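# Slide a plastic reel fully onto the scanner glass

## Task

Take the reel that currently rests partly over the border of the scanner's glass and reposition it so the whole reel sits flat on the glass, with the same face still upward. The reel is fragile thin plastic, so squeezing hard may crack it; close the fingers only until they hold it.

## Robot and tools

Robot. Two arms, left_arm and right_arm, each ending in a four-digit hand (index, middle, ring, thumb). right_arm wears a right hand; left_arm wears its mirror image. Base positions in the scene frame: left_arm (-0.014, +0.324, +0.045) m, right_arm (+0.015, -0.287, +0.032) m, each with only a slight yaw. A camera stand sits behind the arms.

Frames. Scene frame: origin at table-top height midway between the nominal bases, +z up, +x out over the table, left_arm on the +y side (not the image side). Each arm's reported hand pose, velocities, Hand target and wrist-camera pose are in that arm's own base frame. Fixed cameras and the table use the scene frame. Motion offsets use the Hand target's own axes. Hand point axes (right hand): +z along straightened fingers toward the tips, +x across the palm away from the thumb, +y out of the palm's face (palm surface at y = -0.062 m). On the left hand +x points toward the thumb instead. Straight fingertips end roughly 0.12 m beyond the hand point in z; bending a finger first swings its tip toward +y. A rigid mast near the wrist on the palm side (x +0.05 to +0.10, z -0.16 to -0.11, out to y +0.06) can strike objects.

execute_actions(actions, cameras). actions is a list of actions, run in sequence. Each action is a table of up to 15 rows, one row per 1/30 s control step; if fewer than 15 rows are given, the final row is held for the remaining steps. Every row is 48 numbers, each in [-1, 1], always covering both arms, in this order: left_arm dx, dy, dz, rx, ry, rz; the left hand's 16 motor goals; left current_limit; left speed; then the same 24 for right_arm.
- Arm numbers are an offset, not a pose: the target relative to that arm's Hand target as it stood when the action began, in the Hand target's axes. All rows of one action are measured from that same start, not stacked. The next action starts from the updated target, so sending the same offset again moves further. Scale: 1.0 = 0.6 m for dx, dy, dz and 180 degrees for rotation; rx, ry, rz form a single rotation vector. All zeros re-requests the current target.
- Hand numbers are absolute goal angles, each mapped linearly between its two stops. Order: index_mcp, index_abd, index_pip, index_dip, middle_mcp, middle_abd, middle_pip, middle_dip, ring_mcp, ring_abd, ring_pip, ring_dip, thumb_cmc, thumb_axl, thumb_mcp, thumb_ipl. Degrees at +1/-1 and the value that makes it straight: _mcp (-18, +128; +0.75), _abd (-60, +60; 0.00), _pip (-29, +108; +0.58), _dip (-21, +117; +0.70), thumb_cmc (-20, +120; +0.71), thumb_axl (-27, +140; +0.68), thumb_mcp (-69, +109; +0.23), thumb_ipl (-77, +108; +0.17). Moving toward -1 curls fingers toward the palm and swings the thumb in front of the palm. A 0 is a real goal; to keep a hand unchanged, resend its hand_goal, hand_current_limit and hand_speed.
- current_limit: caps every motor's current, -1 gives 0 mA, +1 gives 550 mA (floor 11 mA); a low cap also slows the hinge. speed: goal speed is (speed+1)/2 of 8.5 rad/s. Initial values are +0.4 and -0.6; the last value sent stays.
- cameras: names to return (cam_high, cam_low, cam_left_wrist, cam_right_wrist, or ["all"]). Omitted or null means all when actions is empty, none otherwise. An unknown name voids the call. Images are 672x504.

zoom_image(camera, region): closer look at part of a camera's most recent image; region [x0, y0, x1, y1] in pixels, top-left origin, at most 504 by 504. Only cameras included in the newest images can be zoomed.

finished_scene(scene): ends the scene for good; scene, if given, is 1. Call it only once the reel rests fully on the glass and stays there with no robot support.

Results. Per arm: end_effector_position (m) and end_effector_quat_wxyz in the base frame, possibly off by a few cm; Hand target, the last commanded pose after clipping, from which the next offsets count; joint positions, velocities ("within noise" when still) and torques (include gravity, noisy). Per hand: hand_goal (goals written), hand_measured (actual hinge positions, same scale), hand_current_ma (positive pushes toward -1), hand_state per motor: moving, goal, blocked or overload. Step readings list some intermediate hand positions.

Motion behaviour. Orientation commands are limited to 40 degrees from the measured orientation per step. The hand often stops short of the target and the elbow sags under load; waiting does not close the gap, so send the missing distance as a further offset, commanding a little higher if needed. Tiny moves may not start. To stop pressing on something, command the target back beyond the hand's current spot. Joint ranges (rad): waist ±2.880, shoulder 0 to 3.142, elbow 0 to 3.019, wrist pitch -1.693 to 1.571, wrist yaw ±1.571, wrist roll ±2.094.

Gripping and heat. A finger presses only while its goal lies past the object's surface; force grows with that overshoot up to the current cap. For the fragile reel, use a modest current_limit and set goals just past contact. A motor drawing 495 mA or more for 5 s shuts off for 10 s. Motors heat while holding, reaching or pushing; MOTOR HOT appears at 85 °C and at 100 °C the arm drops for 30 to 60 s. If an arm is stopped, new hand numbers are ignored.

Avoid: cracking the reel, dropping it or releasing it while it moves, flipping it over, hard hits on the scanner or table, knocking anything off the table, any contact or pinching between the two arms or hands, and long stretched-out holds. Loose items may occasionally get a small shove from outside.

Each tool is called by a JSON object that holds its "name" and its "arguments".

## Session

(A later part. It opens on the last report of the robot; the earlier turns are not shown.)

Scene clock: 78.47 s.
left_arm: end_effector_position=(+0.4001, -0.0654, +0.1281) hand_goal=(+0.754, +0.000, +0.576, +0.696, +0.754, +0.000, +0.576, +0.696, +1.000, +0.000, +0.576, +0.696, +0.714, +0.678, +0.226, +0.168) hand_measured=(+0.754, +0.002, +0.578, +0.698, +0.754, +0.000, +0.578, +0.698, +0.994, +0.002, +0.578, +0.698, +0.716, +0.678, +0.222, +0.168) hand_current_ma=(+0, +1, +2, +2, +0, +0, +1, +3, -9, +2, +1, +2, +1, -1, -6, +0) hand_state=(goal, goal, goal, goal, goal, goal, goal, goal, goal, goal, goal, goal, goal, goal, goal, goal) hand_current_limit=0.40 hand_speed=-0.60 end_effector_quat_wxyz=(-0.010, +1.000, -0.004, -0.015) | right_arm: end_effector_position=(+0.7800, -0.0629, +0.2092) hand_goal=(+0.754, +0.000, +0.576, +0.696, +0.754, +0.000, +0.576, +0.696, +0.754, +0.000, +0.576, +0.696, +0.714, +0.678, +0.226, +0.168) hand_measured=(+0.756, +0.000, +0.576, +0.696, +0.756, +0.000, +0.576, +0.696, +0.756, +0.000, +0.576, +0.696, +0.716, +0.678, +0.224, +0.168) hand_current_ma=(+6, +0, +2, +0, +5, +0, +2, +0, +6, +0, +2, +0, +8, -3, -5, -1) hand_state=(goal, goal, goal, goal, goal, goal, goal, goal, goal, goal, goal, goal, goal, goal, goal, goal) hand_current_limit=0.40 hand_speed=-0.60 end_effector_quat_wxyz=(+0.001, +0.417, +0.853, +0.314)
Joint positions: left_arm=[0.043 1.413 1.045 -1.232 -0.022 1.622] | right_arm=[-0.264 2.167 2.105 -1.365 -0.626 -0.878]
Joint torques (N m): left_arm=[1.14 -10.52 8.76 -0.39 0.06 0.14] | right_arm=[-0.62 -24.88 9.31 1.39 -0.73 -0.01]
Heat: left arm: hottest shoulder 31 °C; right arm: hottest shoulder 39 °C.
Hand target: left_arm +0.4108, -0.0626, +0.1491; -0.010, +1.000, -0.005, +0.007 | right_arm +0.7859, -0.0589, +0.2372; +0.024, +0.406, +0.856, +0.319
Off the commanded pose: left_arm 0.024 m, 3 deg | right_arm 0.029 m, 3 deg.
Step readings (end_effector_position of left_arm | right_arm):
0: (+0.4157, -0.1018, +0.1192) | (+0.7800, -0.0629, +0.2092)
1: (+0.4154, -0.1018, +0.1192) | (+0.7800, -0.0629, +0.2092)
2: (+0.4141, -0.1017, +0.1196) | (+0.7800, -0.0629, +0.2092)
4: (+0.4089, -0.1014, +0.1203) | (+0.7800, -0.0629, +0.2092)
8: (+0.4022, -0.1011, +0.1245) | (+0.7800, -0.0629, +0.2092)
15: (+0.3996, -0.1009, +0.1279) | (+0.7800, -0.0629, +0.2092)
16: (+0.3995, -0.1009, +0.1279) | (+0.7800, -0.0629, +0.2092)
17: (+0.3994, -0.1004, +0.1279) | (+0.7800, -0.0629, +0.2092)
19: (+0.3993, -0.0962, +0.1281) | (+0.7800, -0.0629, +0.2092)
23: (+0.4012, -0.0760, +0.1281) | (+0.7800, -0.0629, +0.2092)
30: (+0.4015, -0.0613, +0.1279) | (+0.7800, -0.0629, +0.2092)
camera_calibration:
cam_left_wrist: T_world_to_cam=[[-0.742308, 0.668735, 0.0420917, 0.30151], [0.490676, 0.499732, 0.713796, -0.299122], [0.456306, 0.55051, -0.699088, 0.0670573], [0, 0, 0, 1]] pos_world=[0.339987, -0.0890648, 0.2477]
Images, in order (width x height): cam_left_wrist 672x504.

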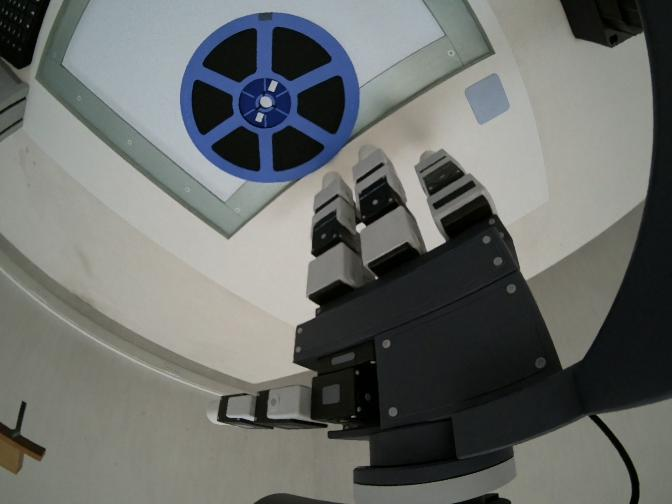

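{"name": "execute_actions", "arguments": {"actions": [[[0,0,0.030,0,0,0,0.754,0,0.576,0.696,0.754,0,0.576,0.696,1.0,0,0.576,0.696,0.714,0.678,0.226,0.168,0.4,-0.6,0,0,0,0,0,0,0.754,0,0.576,0.696,0.754,0,0.576,0.696,0.754,0,0.576,0.696,0.714,0.678,0.226,0.168,0.4,-0.6]],[[0,0,0.027,0,0,0,0.754,0,0.576,0.696,0.754,0,0.576,0.696,1.0,0,0.576,0.696,0.714,0.678,0.226,0.168,0.4,-0.6,0,0,0,0,0,0,0.754,0,0.576,0.696,0.754,0,0.576,0.696,0.754,0,0.576,0.696,0.714,0.678,0.226,0.168,0.4,-0.6]]], "cameras": ["cam_left_wrist","cam_low"]}}

{"name": "zoom_image", "arguments": {"camera": "cam_low", "region": [280, 230, 420, 310]}}

{"name": "zoom_image", "arguments": {"camera": "cam_left_wrist", "region": [200, 0, 440, 240]}}

Scene clock: 80.73 s.
left_arm: end_effector_position=(+0.4097, -0.0650, +0.1165) hand_goal=(+0.754, +0.000, +0.576, +0.696, +0.754, +0.000, +0.576, +0.696, +1.000, +0.000, +0.576, +0.696, +0.714, +0.678, +0.226, +0.168) hand_measured=(+0.754, +0.002, +0.578, +0.698, +0.754, +0.000, +0.578, +0.698, +0.994, +0.002, +0.578, +0.698, +0.716, +0.678, +0.222, +0.168) hand_current_ma=(+0, +1, +2, +2, +0, +0, +1, +3, -9, +2, +1, +2, +1, -1, -6, +0) hand_state=(goal, goal, goal, goal, goal, goal, goal, goal, goal, goal, goal, goal, goal, goal, goal, goal) hand_current_limit=0.40 hand_speed=-0.60 end_effector_quat_wxyz=(-0.011, +1.000, -0.005, +0.004) | right_arm: end_effector_position=(+0.7800, -0.0629, +0.2092) hand_goal=(+0.754, +0.000, +0.576, +0.696, +0.754, +0.000, +0.576, +0.696, +0.754, +0.000, +0.576, +0.696, +0.714, +0.678, +0.226, +0.168) hand_measured=(+0.756, +0.000, +0.576, +0.696, +0.756, +0.000, +0.576, +0.696, +0.756, +0.000, +0.576, +0.696, +0.716, +0.678, +0.224, +0.168) hand_current_ma=(+6, +0, +2, +0, +5, +0, +2, +0, +6, +0, +2, +0, +8, -3, -5, -1) hand_state=(goal, goal, goal, goal, goal, goal, goal, goal, goal, goal, goal, goal, goal, goal, goal, goal) hand_current_limit=0.40 hand_speed=-0.60 end_effector_quat_wxyz=(+0.001, +0.417, +0.853, +0.314)
Joint positions: left_arm=[0.043 1.427 1.025 -1.16 -0.022 1.624] | right_arm=[-0.264 2.167 2.105 -1.365 -0.626 -0.878]
Joint torques (N m): left_arm=[1.32 -8.76 5.9 0.53 0.08 0.14] | right_arm=[-0.62 -24.82 9.31 1.4 -0.74 -0.01]
Heat: left arm: hottest shoulder 31 °C; right arm: hottest shoulder 39 °C.
Hand target: left_arm +0.4113, -0.0619, +0.1149; -0.010, +1.000, -0.005, +0.007 | right_arm +0.7859, -0.0589, +0.2372; +0.024, +0.406, +0.856, +0.319
Off the commanded pose: left_arm 0.004 m, 0 deg | right_arm 0.029 m, 3 deg.
Step readings (end_effector_position of left_arm | right_arm):
0: (+0.4001, -0.0654, +0.1281) | (+0.7800, -0.0629, +0.2092)
1: (+0.4001, -0.0654, +0.1281) | (+0.7800, -0.0629, +0.2092)
2: (+0.4000, -0.0654, +0.1281) | (+0.7800, -0.0629, +0.2092)
4: (+0.4011, -0.0654, +0.1281) | (+0.7800, -0.0629, +0.2092)
8: (+0.4048, -0.0652, +0.1283) | (+0.7800, -0.0629, +0.2092)
15: (+0.4065, -0.0651, +0.1284) | (+0.7800, -0.0629, +0.2092)
16: (+0.4066, -0.0651, +0.1284) | (+0.7800, -0.0629, +0.2092)
17: (+0.4075, -0.0651, +0.1285) | (+0.7800, -0.0629, +0.2092)
19: (+0.4095, -0.0650, +0.1271) | (+0.7800, -0.0629, +0.2092)
23: (+0.4097, -0.0650, +0.1216) | (+0.7800, -0.0629, +0.2092)
30: (+0.4095, -0.0650, +0.1165) | (+0.7800, -0.0629, +0.2092)
camera_calibration:
cam_left_wrist: T_world_to_cam=[[-0.742115, 0.670097, 0.0153354, 0.312025], [0.464459, 0.497612, 0.732571, -0.287457], [0.483262, 0.550775, -0.680518, 0.0412535], [0, 0, 0, 1]] pos_world=[0.345134, -0.0887663, 0.233871]
Images, in order (width x height): cam_low 672x504, cam_left_wrist 672x504.

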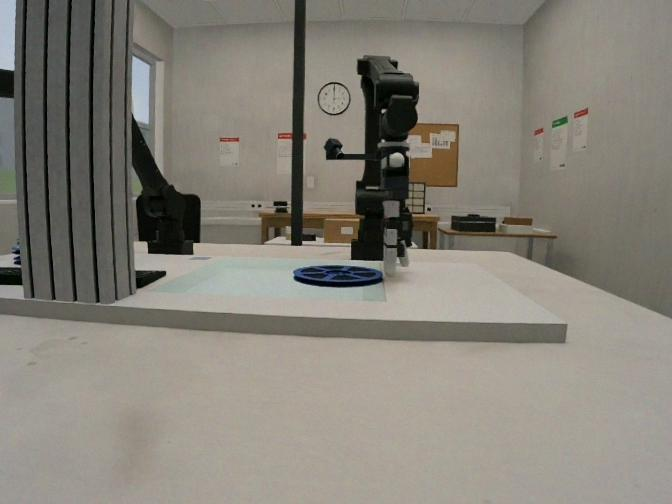

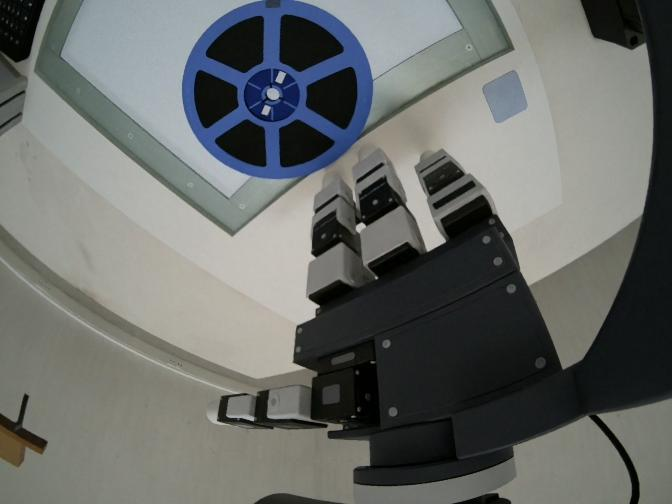

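Scaled by 3.600.

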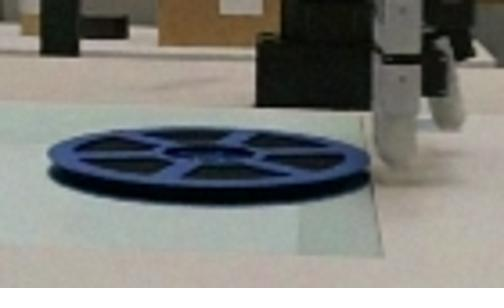

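Scaled by 2.100 from the camera's 672x504 image, which has a finer 960x720 frame.

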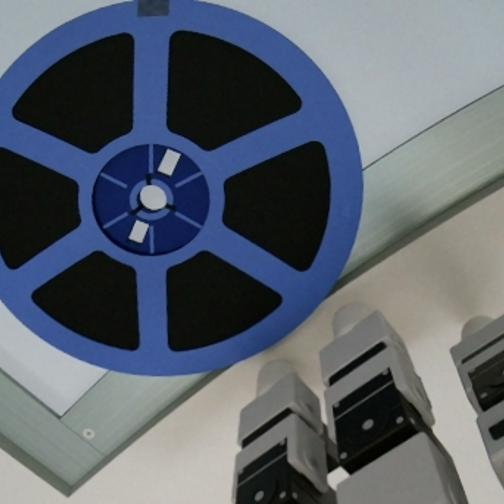

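{"name": "execute_actions", "arguments": {"actions": [[[0.0003,0.025,-0.009,0,0,0,0.754,0,0.576,0.696,0.754,0,0.576,0.696,1.0,0,0.576,0.696,0.714,0.678,0.226,0.168,0.4,-0.6,0,0,0,0,0,0,0.754,0,0.576,0.696,0.754,0,0.576,0.696,0.754,0,0.576,0.696,0.714,0.678,0.226,0.168,0.4,-0.6]],[[0.0003,0.025,-0.001,0,0,0,0.754,0,0.576,0.696,0.754,0,0.576,0.696,1.0,0,0.576,0.696,0.714,0.678,0.226,0.168,0.4,-0.6,0,0,0,0,0,0,0.754,0,0.576,0.696,0.754,0,0.576,0.696,0.754,0,0.576,0.696,0.714,0.678,0.226,0.168,0.4,-0.6]]], "cameras": ["cam_left_wrist","cam_low"]}}

{"name": "zoom_image", "arguments": {"camera": "cam_low", "region": [280, 230, 420, 310]}}

{"name": "zoom_image", "arguments": {"camera": "cam_left_wrist", "region": [200, 0, 440, 240]}}

Scene clock: 83.30 s.
left_arm: end_effector_position=(+0.4113, -0.0830, +0.1165) hand_goal=(+0.754, +0.000, +0.576, +0.696, +0.754, +0.000, +0.576, +0.696, +1.000, +0.000, +0.576, +0.696, +0.714, +0.678, +0.226, +0.168) hand_measured=(+0.764, +0.000, +0.582, +0.698, +0.758, +0.000, +0.578, +0.698, +0.994, +0.002, +0.578, +0.698, +0.716, +0.678, +0.222, +0.168) hand_current_ma=(+16, +0, +7, +3, +4, +0, +2, +3, -9, +2, +1, +2, +1, -1, -6, +0) hand_state=(goal, goal, goal, goal, goal, goal, goal, goal, goal, goal, goal, goal, goal, goal, goal, goal) hand_current_limit=0.40 hand_speed=-0.60 end_effector_quat_wxyz=(-0.011, +1.000, +0.001, +0.004) | right_arm: end_effector_position=(+0.7800, -0.0629, +0.2092) hand_goal=(+0.754, +0.000, +0.576, +0.696, +0.754, +0.000, +0.576, +0.696, +0.754, +0.000, +0.576, +0.696, +0.714, +0.678, +0.226, +0.168) hand_measured=(+0.756, +0.000, +0.576, +0.696, +0.756, +0.000, +0.576, +0.696, +0.756, +0.000, +0.576, +0.696, +0.716, +0.678, +0.224, +0.168) hand_current_ma=(+6, +0, +2, +0, +5, +0, +2, +0, +6, +0, +2, +0, +8, -3, -5, -1) hand_state=(goal, goal, goal, goal, goal, goal, goal, goal, goal, goal, goal, goal, goal, goal, goal, goal) hand_current_limit=0.40 hand_speed=-0.60 end_effector_quat_wxyz=(+0.001, +0.417, +0.853, +0.314)
Joint positions: left_arm=[-0.004 1.427 1.025 -1.16 -0.023 1.564] | right_arm=[-0.264 2.167 2.105 -1.365 -0.626 -0.878]
Joint torques (N m): left_arm=[-0.26 -9.41 6.53 -0.08 0.08 -0.02] | right_arm=[-0.67 -24.76 9.31 1.36 -0.73 0]
Heat: left arm: hottest shoulder 31 °C; right arm: hottest shoulder 39 °C.
Hand target: left_arm +0.4113, -0.0920, +0.1203; -0.010, +1.000, -0.005, +0.007 | right_arm +0.7859, -0.0589, +0.2372; +0.024, +0.406, +0.856, +0.319
Off the commanded pose: left_arm 0.010 m, 1 deg | right_arm 0.029 m, 3 deg.
Step readings (end_effector_position of left_arm | right_arm):
0: (+0.4097, -0.0650, +0.1165) | (+0.7800, -0.0629, +0.2092)
1: (+0.4097, -0.0650, +0.1165) | (+0.7800, -0.0629, +0.2092)
2: (+0.4097, -0.0650, +0.1165) | (+0.7800, -0.0629, +0.2092)
4: (+0.4100, -0.0650, +0.1165) | (+0.7800, -0.0629, +0.2092)
8: (+0.4104, -0.0661, +0.1166) | (+0.7800, -0.0629, +0.2092)
15: (+0.4100, -0.0722, +0.1166) | (+0.7800, -0.0629, +0.2092)
16: (+0.4100, -0.0729, +0.1166) | (+0.7800, -0.0629, +0.2092)
17: (+0.4101, -0.0734, +0.1166) | (+0.7800, -0.0629, +0.2092)
19: (+0.4105, -0.0750, +0.1166) | (+0.7800, -0.0629, +0.2092)
23: (+0.4109, -0.0795, +0.1165) | (+0.7800, -0.0629, +0.2092)
30: (+0.4111, -0.0831, +0.1165) | (+0.7800, -0.0629, +0.2092)
camera_calibration:
cam_left_wrist: T_world_to_cam=[[-0.750334, 0.660894, 0.0147555, 0.327918], [0.457329, 0.502843, 0.733484, -0.275877], [0.477336, 0.557106, -0.679546, 0.0532153], [0, 0, 0, 1]] pos_world=[0.346813, -0.107643, 0.233675]
Images, in order (width x height): cam_low 672x504, cam_left_wrist 672x504.

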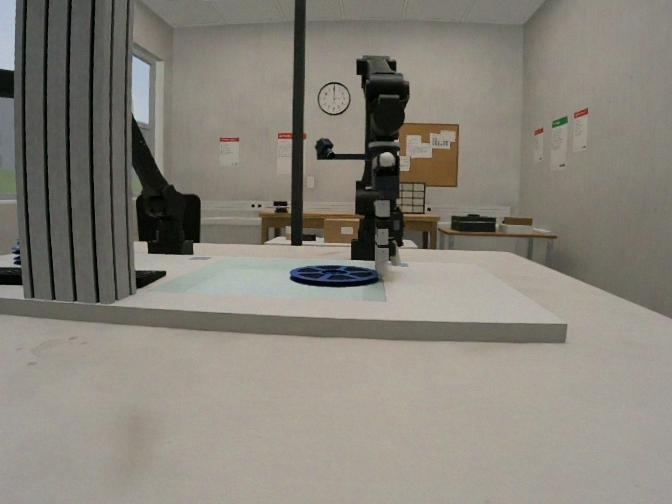

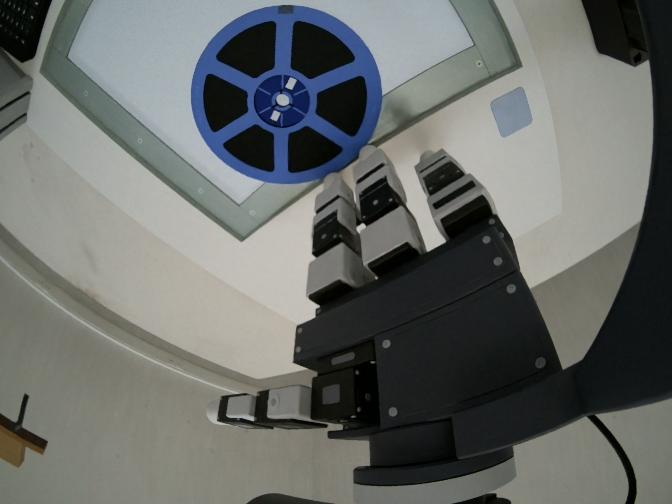

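Scaled by 3.600.

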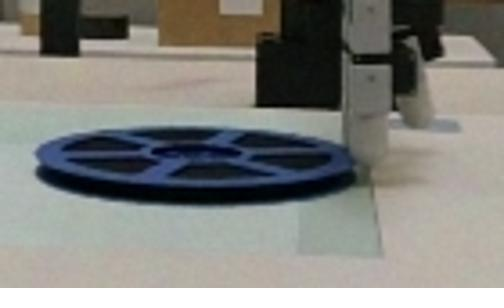

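Scaled by 2.100 from the camera's 672x504 image, which has a finer 960x720 frame.

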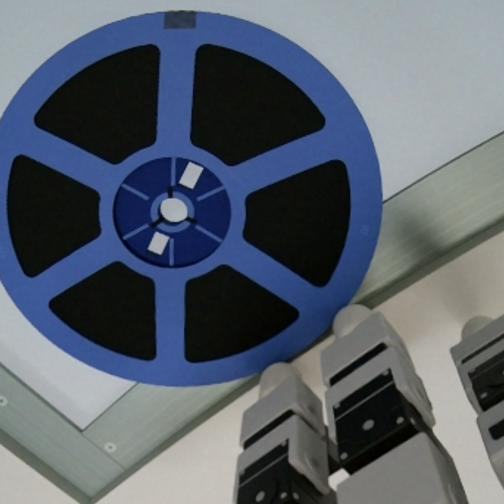

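{"name": "execute_actions", "arguments": {"actions": [[[0.001,0.025,0,0,0,0,0.754,0,0.576,0.696,0.754,0,0.576,0.696,1.0,0,0.576,0.696,0.714,0.678,0.226,0.168,0.4,-0.6,0,0,0,0,0,0,0.754,0,0.576,0.696,0.754,0,0.576,0.696,0.754,0,0.576,0.696,0.714,0.678,0.226,0.168,0.4,-0.6]],[[0.001,0.025,-0.0005,0,0,0,0.754,0,0.576,0.696,0.754,0,0.576,0.696,1.0,0,0.576,0.696,0.714,0.678,0.226,0.168,0.4,-0.6,0,0,0,0,0,0,0.754,0,0.576,0.696,0.754,0,0.576,0.696,0.754,0,0.576,0.696,0.714,0.678,0.226,0.168,0.4,-0.6]]], "cameras": ["cam_left_wrist","cam_low"]}}

{"name": "zoom_image", "arguments": {"camera": "cam_low", "region": [280, 230, 420, 310]}}

{"name": "zoom_image", "arguments": {"camera": "cam_left_wrist", "region": [200, 0, 440, 240]}}

Scene clock: 85.63 s.
left_arm: end_effector_position=(+0.4102, -0.1130, +0.1164) hand_goal=(+0.754, +0.000, +0.576, +0.696, +0.754, +0.000, +0.576, +0.696, +1.000, +0.000, +0.576, +0.696, +0.714, +0.678, +0.226, +0.168) hand_measured=(+0.762, +0.000, +0.582, +0.698, +0.758, +0.000, +0.580, +0.698, +0.994, +0.002, +0.578, +0.698, +0.716, +0.678, +0.222, +0.168) hand_current_ma=(+13, +0, +8, +3, +6, +0, +3, +3, -9, +2, +1, +2, +1, -1, -6, +0) hand_state=(goal, goal, goal, goal, goal, goal, goal, goal, goal, goal, goal, goal, goal, goal, goal, goal) hand_current_limit=0.40 hand_speed=-0.60 end_effector_quat_wxyz=(-0.012, +1.000, +0.001, +0.005) | right_arm: end_effector_position=(+0.7800, -0.0629, +0.2092) hand_goal=(+0.754, +0.000, +0.576, +0.696, +0.754, +0.000, +0.576, +0.696, +0.754, +0.000, +0.576, +0.696, +0.714, +0.678, +0.226, +0.168) hand_measured=(+0.756, +0.000, +0.576, +0.696, +0.756, +0.000, +0.576, +0.696, +0.756, +0.000, +0.576, +0.696, +0.716, +0.678, +0.224, +0.168) hand_current_ma=(+6, +0, +2, +0, +5, +0, +2, +0, +6, +0, +2, +0, +8, -3, -5, -1) hand_state=(goal, goal, goal, goal, goal, goal, goal, goal, goal, goal, goal, goal, goal, goal, goal, goal) hand_current_limit=0.40 hand_speed=-0.60 end_effector_quat_wxyz=(+0.001, +0.417, +0.853, +0.314)
Joint positions: left_arm=[-0.082 1.427 1.025 -1.16 -0.025 1.487] | right_arm=[-0.264 2.167 2.105 -1.365 -0.626 -0.878]
Joint torques (N m): left_arm=[-0.15 -8.7 7.08 -0.1 0.11 -0.04] | right_arm=[-0.67 -24.82 9.31 1.39 -0.74 0]
Heat: left arm: hottest shoulder 31 °C; right arm: hottest shoulder 39 °C.
Hand target: left_arm +0.4122, -0.1220, +0.1200; -0.010, +1.000, -0.005, +0.007 | right_arm +0.7859, -0.0589, +0.2372; +0.024, +0.406, +0.856, +0.319
Off the commanded pose: left_arm 0.010 m, 1 deg | right_arm 0.029 m, 3 deg.
Step readings (end_effector_position of left_arm | right_arm):
0: (+0.4113, -0.0830, +0.1165) | (+0.7800, -0.0629, +0.2092)
1: (+0.4114, -0.0830, +0.1165) | (+0.7800, -0.0629, +0.2092)
2: (+0.4115, -0.0836, +0.1165) | (+0.7800, -0.0629, +0.2092)
4: (+0.4116, -0.0856, +0.1164) | (+0.7800, -0.0629, +0.2092)
8: (+0.4108, -0.0947, +0.1164) | (+0.7800, -0.0629, +0.2092)
15: (+0.4107, -0.0983, +0.1164) | (+0.7800, -0.0629, +0.2092)
16: (+0.4108, -0.0982, +0.1164) | (+0.7800, -0.0629, +0.2092)
17: (+0.4110, -0.0988, +0.1164) | (+0.7800, -0.0629, +0.2092)
19: (+0.4111, -0.1010, +0.1164) | (+0.7800, -0.0629, +0.2092)
23: (+0.4101, -0.1095, +0.1164) | (+0.7800, -0.0629, +0.2092)
30: (+0.4100, -0.1131, +0.1164) | (+0.7800, -0.0629, +0.2092)
camera_calibration:
cam_left_wrist: T_world_to_cam=[[-0.749589, 0.661749, 0.0142928, 0.346744], [0.456496, 0.501214, 0.735116, -0.260374], [0.479299, 0.55756, -0.67779, 0.0693898], [0, 0, 0, 1]] pos_world=[0.345517, -0.137644, 0.233481]
Images, in order (width x height): cam_low 672x504, cam_left_wrist 672x504.

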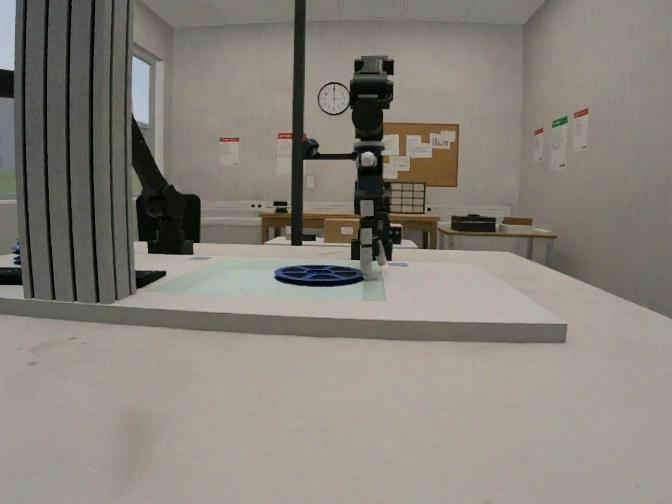

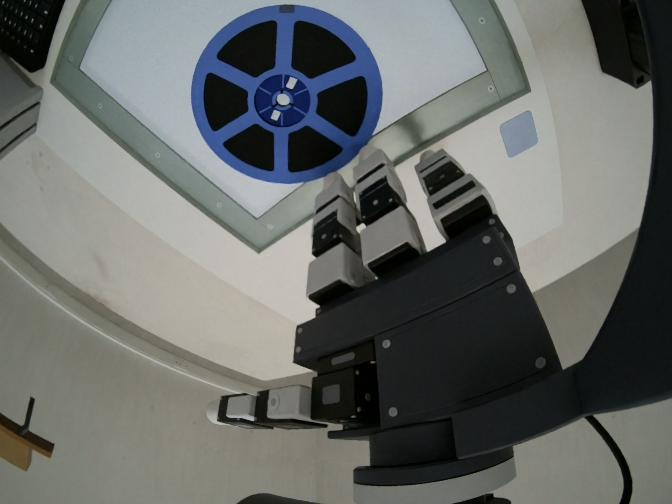

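Scaled by 3.600.

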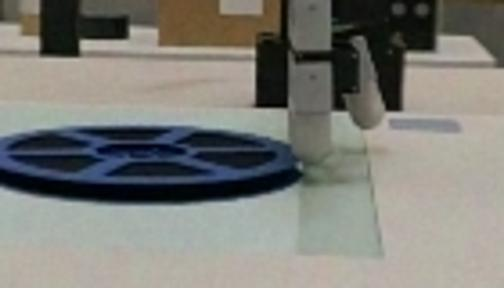

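Scaled by 2.100 from the camera's 672x504 image, which has a finer 960x720 frame.

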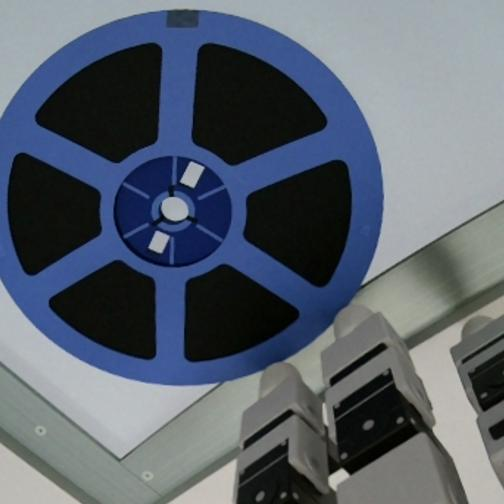

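{"name": "execute_actions", "arguments": {"actions": [[[0.001,0.025,0,0,0,0,0.754,0,0.576,0.696,0.754,0,0.576,0.696,1.0,0,0.576,0.696,0.714,0.678,0.226,0.168,0.4,-0.6,0,0,0,0,0,0,0.754,0,0.576,0.696,0.754,0,0.576,0.696,0.754,0,0.576,0.696,0.714,0.678,0.226,0.168,0.4,-0.6]],[[0.001,0.025,-0.0005,0,0,0,0.754,0,0.576,0.696,0.754,0,0.576,0.696,1.0,0,0.576,0.696,0.714,0.678,0.226,0.168,0.4,-0.6,0,0,0,0,0,0,0.754,0,0.576,0.696,0.754,0,0.576,0.696,0.754,0,0.576,0.696,0.714,0.678,0.226,0.168,0.4,-0.6]],[[0.001,0.016,-0.0005,0,0,0,0.754,0,0.576,0.696,0.754,0,0.576,0.696,1.0,0,0.576,0.696,0.714,0.678,0.226,0.168,0.4,-0.6,0,0,0,0,0,0,0.754,0,0.576,0.696,0.754,0,0.576,0.696,0.754,0,0.576,0.696,0.714,0.678,0.226,0.168,0.4,-0.6]]], "cameras": ["cam_high","cam_left_wrist","cam_low"]}}

{"name": "zoom_image", "arguments": {"camera": "cam_high", "region": [150, 230, 390, 430]}}

{"name": "zoom_image", "arguments": {"camera": "cam_left_wrist", "region": [200, 0, 440, 240]}}

Scene clock: 88.87 s.
left_arm: end_effector_position=(+0.4085, -0.1427, +0.1150) hand_goal=(+0.754, +0.000, +0.576, +0.696, +0.754, +0.000, +0.576, +0.696, +1.000, +0.000, +0.576, +0.696, +0.714, +0.678, +0.226, +0.168) hand_measured=(+0.786, +0.002, +0.596, +0.706, +0.786, +0.002, +0.594, +0.704, +0.994, +0.002, +0.578, +0.698, +0.716, +0.678, +0.222, +0.168) hand_current_ma=(+83, +2, +43, +15, +79, +2, +35, +14, -9, +2, +1, +2, +1, -1, -6, +0) hand_state=(blocked, goal, blocked, goal, blocked, goal, goal, goal, goal, goal, goal, goal, goal, goal, goal, goal) hand_current_limit=0.40 hand_speed=-0.60 end_effector_quat_wxyz=(-0.019, +1.000, +0.010, +0.007) | right_arm: end_effector_position=(+0.7800, -0.0629, +0.2092) hand_goal=(+0.754, +0.000, +0.576, +0.696, +0.754, +0.000, +0.576, +0.696, +0.754, +0.000, +0.576, +0.696, +0.714, +0.678, +0.226, +0.168) hand_measured=(+0.756, +0.000, +0.576, +0.696, +0.756, +0.000, +0.576, +0.696, +0.756, +0.000, +0.576, +0.696, +0.716, +0.678, +0.224, +0.168) hand_current_ma=(+6, +0, +2, +0, +5, +0, +2, +0, +6, +0, +2, +0, +8, -3, -5, -1) hand_state=(goal, goal, goal, goal, goal, goal, goal, goal, goal, goal, goal, goal, goal, goal, goal, goal) hand_current_limit=0.40 hand_speed=-0.60 end_effector_quat_wxyz=(+0.001, +0.417, +0.853, +0.314)
Joint positions: left_arm=[-0.167 1.428 1.025 -1.16 -0.039 1.384] | right_arm=[-0.264 2.167 2.105 -1.365 -0.626 -0.878]
Joint torques (N m): left_arm=[-1.32 -7.3 8.47 -0.23 0.59 0.06] | right_arm=[-0.56 -24.82 9.29 1.37 -0.73 -0.01]
Heat: left arm: hottest shoulder 31 °C; right arm: hottest shoulder 39 °C.
Hand target: left_arm +0.4136, -0.1617, +0.1199; -0.010, +1.000, -0.005, +0.007 | right_arm +0.7859, -0.0589, +0.2372; +0.024, +0.406, +0.856, +0.319
Off the commanded pose: left_arm 0.020 m, 2 deg | right_arm 0.029 m, 3 deg.
Step readings (end_effector_position of left_arm | right_arm):
0: (+0.4102, -0.1130, +0.1164) | (+0.7800, -0.0629, +0.2092)
1: (+0.4103, -0.1130, +0.1165) | (+0.7800, -0.0629, +0.2092)
2: (+0.4103, -0.1135, +0.1165) | (+0.7800, -0.0629, +0.2092)
4: (+0.4103, -0.1158, +0.1164) | (+0.7800, -0.0629, +0.2092)
8: (+0.4089, -0.1243, +0.1165) | (+0.7800, -0.0629, +0.2092)
15: (+0.4088, -0.1272, +0.1165) | (+0.7800, -0.0629, +0.2092)
16: (+0.4089, -0.1272, +0.1165) | (+0.7800, -0.0629, +0.2092)
17: (+0.4090, -0.1277, +0.1165) | (+0.7800, -0.0629, +0.2092)
19: (+0.4090, -0.1294, +0.1156) | (+0.7800, -0.0629, +0.2092)
23: (+0.4081, -0.1354, +0.1154) | (+0.7800, -0.0629, +0.2092)
30: (+0.4080, -0.1383, +0.1154) | (+0.7800, -0.0629, +0.2092)
31: (+0.4081, -0.1383, +0.1154) | (+0.7800, -0.0629, +0.2092)
32: (+0.4083, -0.1382, +0.1154) | (+0.7800, -0.0629, +0.2092)
34: (+0.4084, -0.1390, +0.1153) | (+0.7800, -0.0629, +0.2092)
38: (+0.4079, -0.1424, +0.1150) | (+0.7800, -0.0629, +0.2092)
45: (+0.4083, -0.1427, +0.1150) | (+0.7800, -0.0629, +0.2092)
camera_calibration:
cam_left_wrist: T_world_to_cam=[[-0.762115, 0.647132, 0.0199927, 0.367528], [0.444489, 0.500515, 0.74291, -0.239635], [0.470754, 0.575069, -0.669093, 0.0907667], [0, 0, 0, 1]] pos_world=[0.343885, -0.170095, 0.231411]
Images, in order (width x height): cam_high 672x504, cam_low 672x504, cam_left_wrist 672x504.

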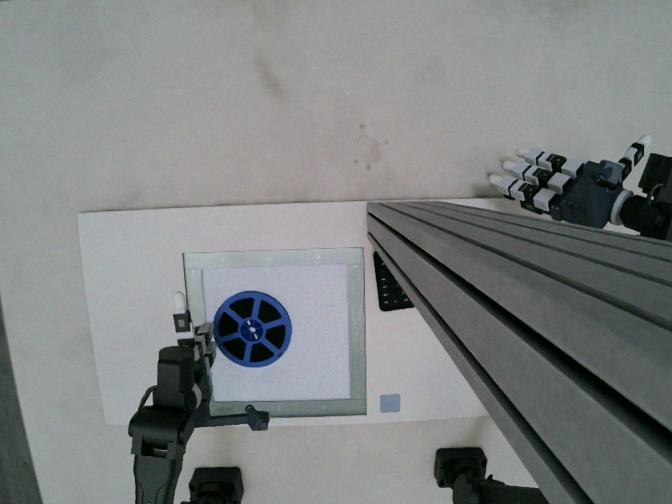

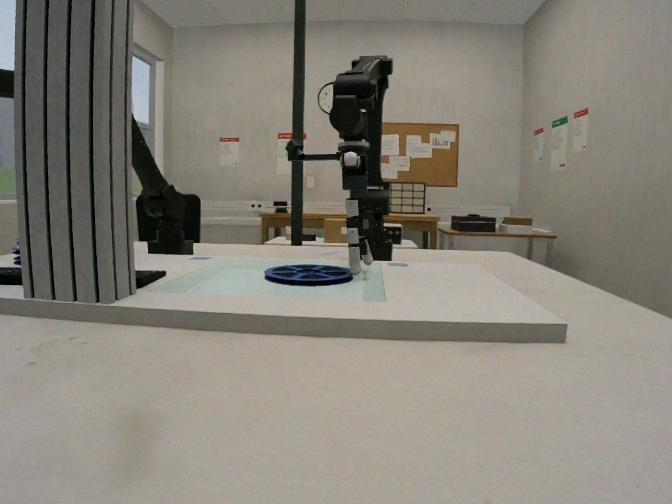

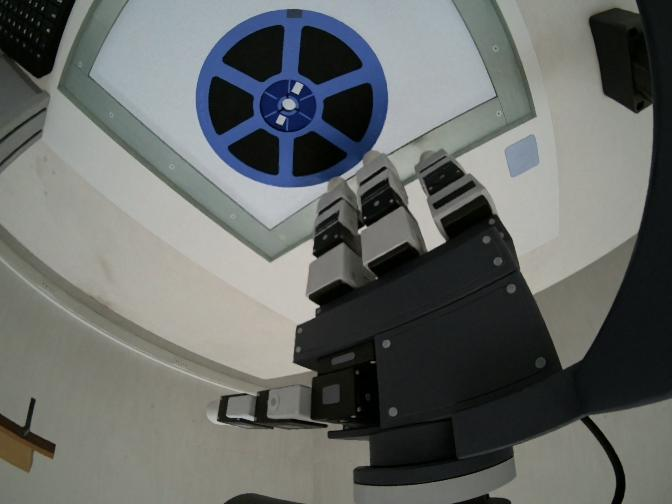

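Scaled by 2.100.

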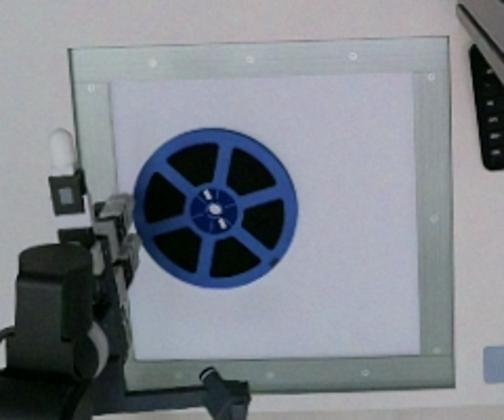

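Scaled by 2.100 from the camera's 672x504 image, which has a finer 960x720 frame.

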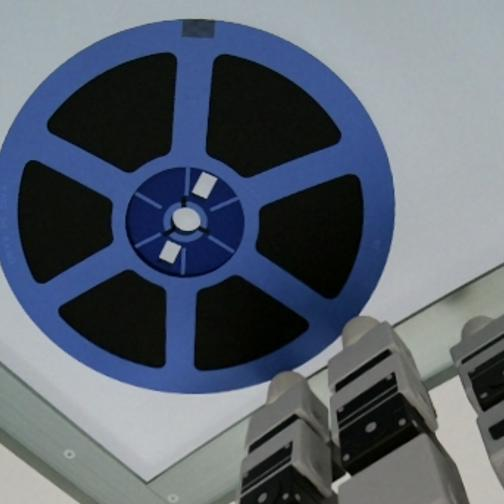

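{"name": "execute_actions", "arguments": {"actions": [[[0,-0.045,0,0,0,0,0.754,0,0.576,0.696,0.754,0,0.576,0.696,1.0,0,0.576,0.696,0.714,0.678,0.226,0.168,0.4,-0.6,0,0,0,0,0,0,0.754,0,0.576,0.696,0.754,0,0.576,0.696,0.754,0,0.576,0.696,0.714,0.678,0.226,0.168,0.4,-0.6]],[[0,-0.04,-0.01,0,0,0,0.754,0,0.576,0.696,0.754,0,0.576,0.696,1.0,0,0.576,0.696,0.714,0.678,0.226,0.168,0.4,-0.6,0,0,0,0,0,0,0.754,0,0.576,0.696,0.754,0,0.576,0.696,0.754,0,0.576,0.696,0.714,0.678,0.226,0.168,0.4,-0.6]],[[0,-0.03,-0.08,0,0,0,0.754,0,0.576,0.696,0.754,0,0.576,0.696,1.0,0,0.576,0.696,0.714,0.678,0.226,0.168,0.4,-0.6,0,0,0,0,0,0,0.754,0,0.576,0.696,0.754,0,0.576,0.696,0.754,0,0.576,0.696,0.714,0.678,0.226,0.168,0.4,-0.6]],[[0,-0.03,-0.08,0,0,0,0.754,0,0.576,0.696,0.754,0,0.576,0.696,1.0,0,0.576,0.696,0.714,0.678,0.226,0.168,0.4,-0.6,0,0,0,0,0,0,0.754,0,0.576,0.696,0.754,0,0.576,0.696,0.754,0,0.576,0.696,0.714,0.678,0.226,0.168,0.4,-0.6]]], "cameras": ["cam_high","cam_left_wrist","cam_low"]}}

{"name": "zoom_image", "arguments": {"camera": "cam_high", "region": [150, 230, 390, 430]}}

{"name": "zoom_image", "arguments": {"camera": "cam_low", "region": [230, 230, 410, 320]}}

Scene clock: 93.57 s.
left_arm: end_effector_position=(+0.3971, -0.0781, +0.1970) hand_goal=(+0.754, +0.000, +0.576, +0.696, +0.754, +0.000, +0.576, +0.696, +1.000, +0.000, +0.576, +0.696, +0.714, +0.678, +0.226, +0.168) hand_measured=(+0.754, +0.002, +0.578, +0.698, +0.754, -0.002, +0.578, +0.698, +0.994, +0.002, +0.578, +0.698, +0.714, +0.678, +0.222, +0.168) hand_current_ma=(+0, +2, +2, +3, +0, -1, +2, +3, -8, +2, +1, +2, +1, -1, -6, +0) hand_state=(goal, goal, goal, goal, goal, goal, goal, goal, goal, goal, goal, goal, goal, goal, goal, goal) hand_current_limit=0.40 hand_speed=-0.60 end_effector_quat_wxyz=(-0.011, +1.000, -0.002, -0.021) | right_arm: end_effector_position=(+0.7800, -0.0629, +0.2092) hand_goal=(+0.754, +0.000, +0.576, +0.696, +0.754, +0.000, +0.576, +0.696, +0.754, +0.000, +0.576, +0.696, +0.714, +0.678, +0.226, +0.168) hand_measured=(+0.756, +0.000, +0.576, +0.696, +0.756, +0.000, +0.576, +0.696, +0.756, +0.000, +0.576, +0.696, +0.716, +0.678, +0.224, +0.168) hand_current_ma=(+6, +0, +2, +0, +5, +0, +2, +0, +6, +0, +2, +0, +8, -3, -5, -1) hand_state=(goal, goal, goal, goal, goal, goal, goal, goal, goal, goal, goal, goal, goal, goal, goal, goal) hand_current_limit=0.40 hand_speed=-0.60 end_effector_quat_wxyz=(+0.001, +0.417, +0.853, +0.314)
Joint positions: left_arm=[0.01 1.361 1.182 -1.433 -0.022 1.585] | right_arm=[-0.264 2.167 2.105 -1.365 -0.626 -0.878]
Joint torques (N m): left_arm=[1.73 -9 11.02 -0.39 0.06 0.14] | right_arm=[-0.56 -24.88 9.32 1.37 -0.73 -0.01]
Heat: left arm: hottest shoulder 31 °C; right arm: hottest shoulder 39 °C.
Hand target: left_arm +0.4129, -0.0767, +0.2236; -0.010, +1.000, -0.005, +0.007 | right_arm +0.7859, -0.0589, +0.2372; +0.024, +0.406, +0.856, +0.319
Off the commanded pose: left_arm 0.031 m, 3 deg | right_arm 0.029 m, 3 deg.
Step readings (end_effector_position of left_arm | right_arm):
0: (+0.4085, -0.1427, +0.1150) | (+0.7800, -0.0629, +0.2092)
1: (+0.4085, -0.1427, +0.1150) | (+0.7800, -0.0629, +0.2092)
2: (+0.4084, -0.1427, +0.1150) | (+0.7800, -0.0629, +0.2092)
4: (+0.4083, -0.1412, +0.1150) | (+0.7800, -0.0629, +0.2092)
8: (+0.4086, -0.1362, +0.1156) | (+0.7800, -0.0629, +0.2092)
15: (+0.4085, -0.1332, +0.1157) | (+0.7800, -0.0629, +0.2092)
16: (+0.4083, -0.1332, +0.1157) | (+0.7800, -0.0629, +0.2092)
17: (+0.4078, -0.1333, +0.1157) | (+0.7800, -0.0629, +0.2092)
19: (+0.4071, -0.1314, +0.1158) | (+0.7800, -0.0629, +0.2092)
23: (+0.4069, -0.1198, +0.1157) | (+0.7800, -0.0629, +0.2092)
30: (+0.4076, -0.1093, +0.1155) | (+0.7800, -0.0629, +0.2092)
31: (+0.4070, -0.1093, +0.1155) | (+0.7800, -0.0629, +0.2092)
32: (+0.4033, -0.1098, +0.1152) | (+0.7800, -0.0629, +0.2092)
34: (+0.3960, -0.1095, +0.1169) | (+0.7800, -0.0629, +0.2092)
38: (+0.3888, -0.1036, +0.1294) | (+0.7800, -0.0629, +0.2092)
45: (+0.3961, -0.0939, +0.1475) | (+0.7800, -0.0629, +0.2092)
46: (+0.3960, -0.0939, +0.1481) | (+0.7800, -0.0629, +0.2092)
47: (+0.3942, -0.0934, +0.1497) | (+0.7800, -0.0629, +0.2092)
49: (+0.3905, -0.0928, +0.1557) | (+0.7800, -0.0629, +0.2092)
53: (+0.3932, -0.0873, +0.1784) | (+0.7800, -0.0629, +0.2092)
60: (+0.3989, -0.0779, +0.1970) | (+0.7800, -0.0629, +0.2092)
camera_calibration:
cam_left_wrist: T_world_to_cam=[[-0.743919, 0.666271, 0.0516547, 0.303326], [0.497308, 0.500314, 0.708781, -0.342095], [0.446396, 0.552964, -0.703535, 0.128607], [0, 0, 0, 1]] pos_world=[0.338367, -0.102057, 0.317282]
Images, in order (width x height): cam_high 672x504, cam_low 672x504, cam_left_wrist 672x504.

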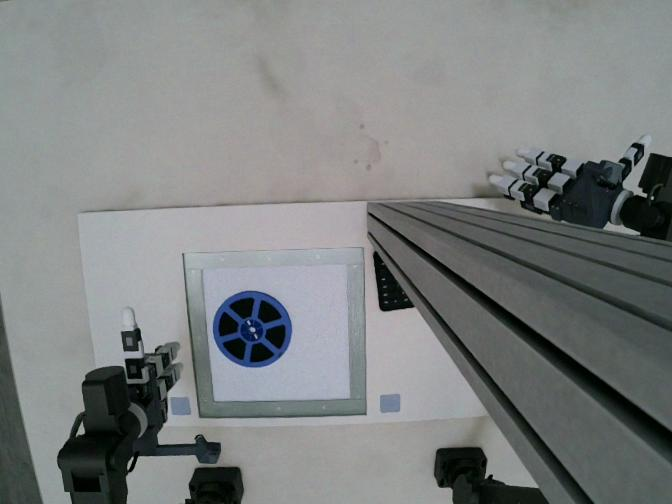

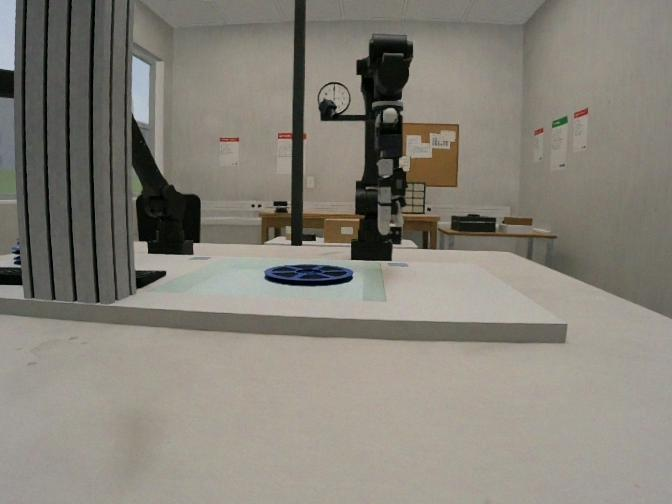

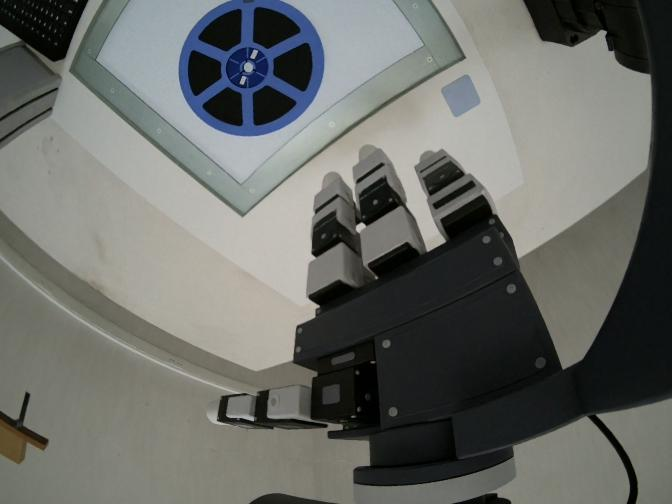

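Scaled by 2.100.

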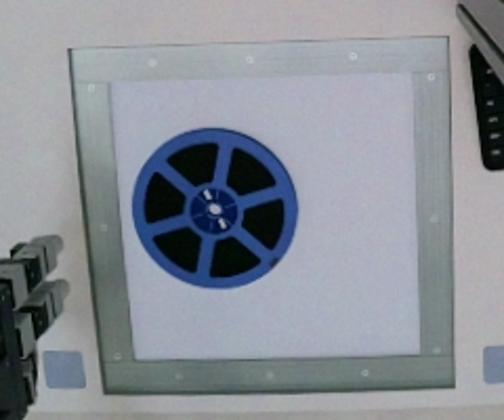

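Scaled by 2.800.

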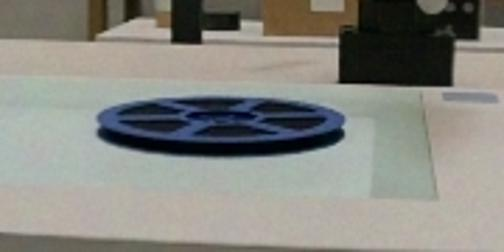

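{"name": "finished_scene", "arguments": {}}

The scene is finished: the task was done.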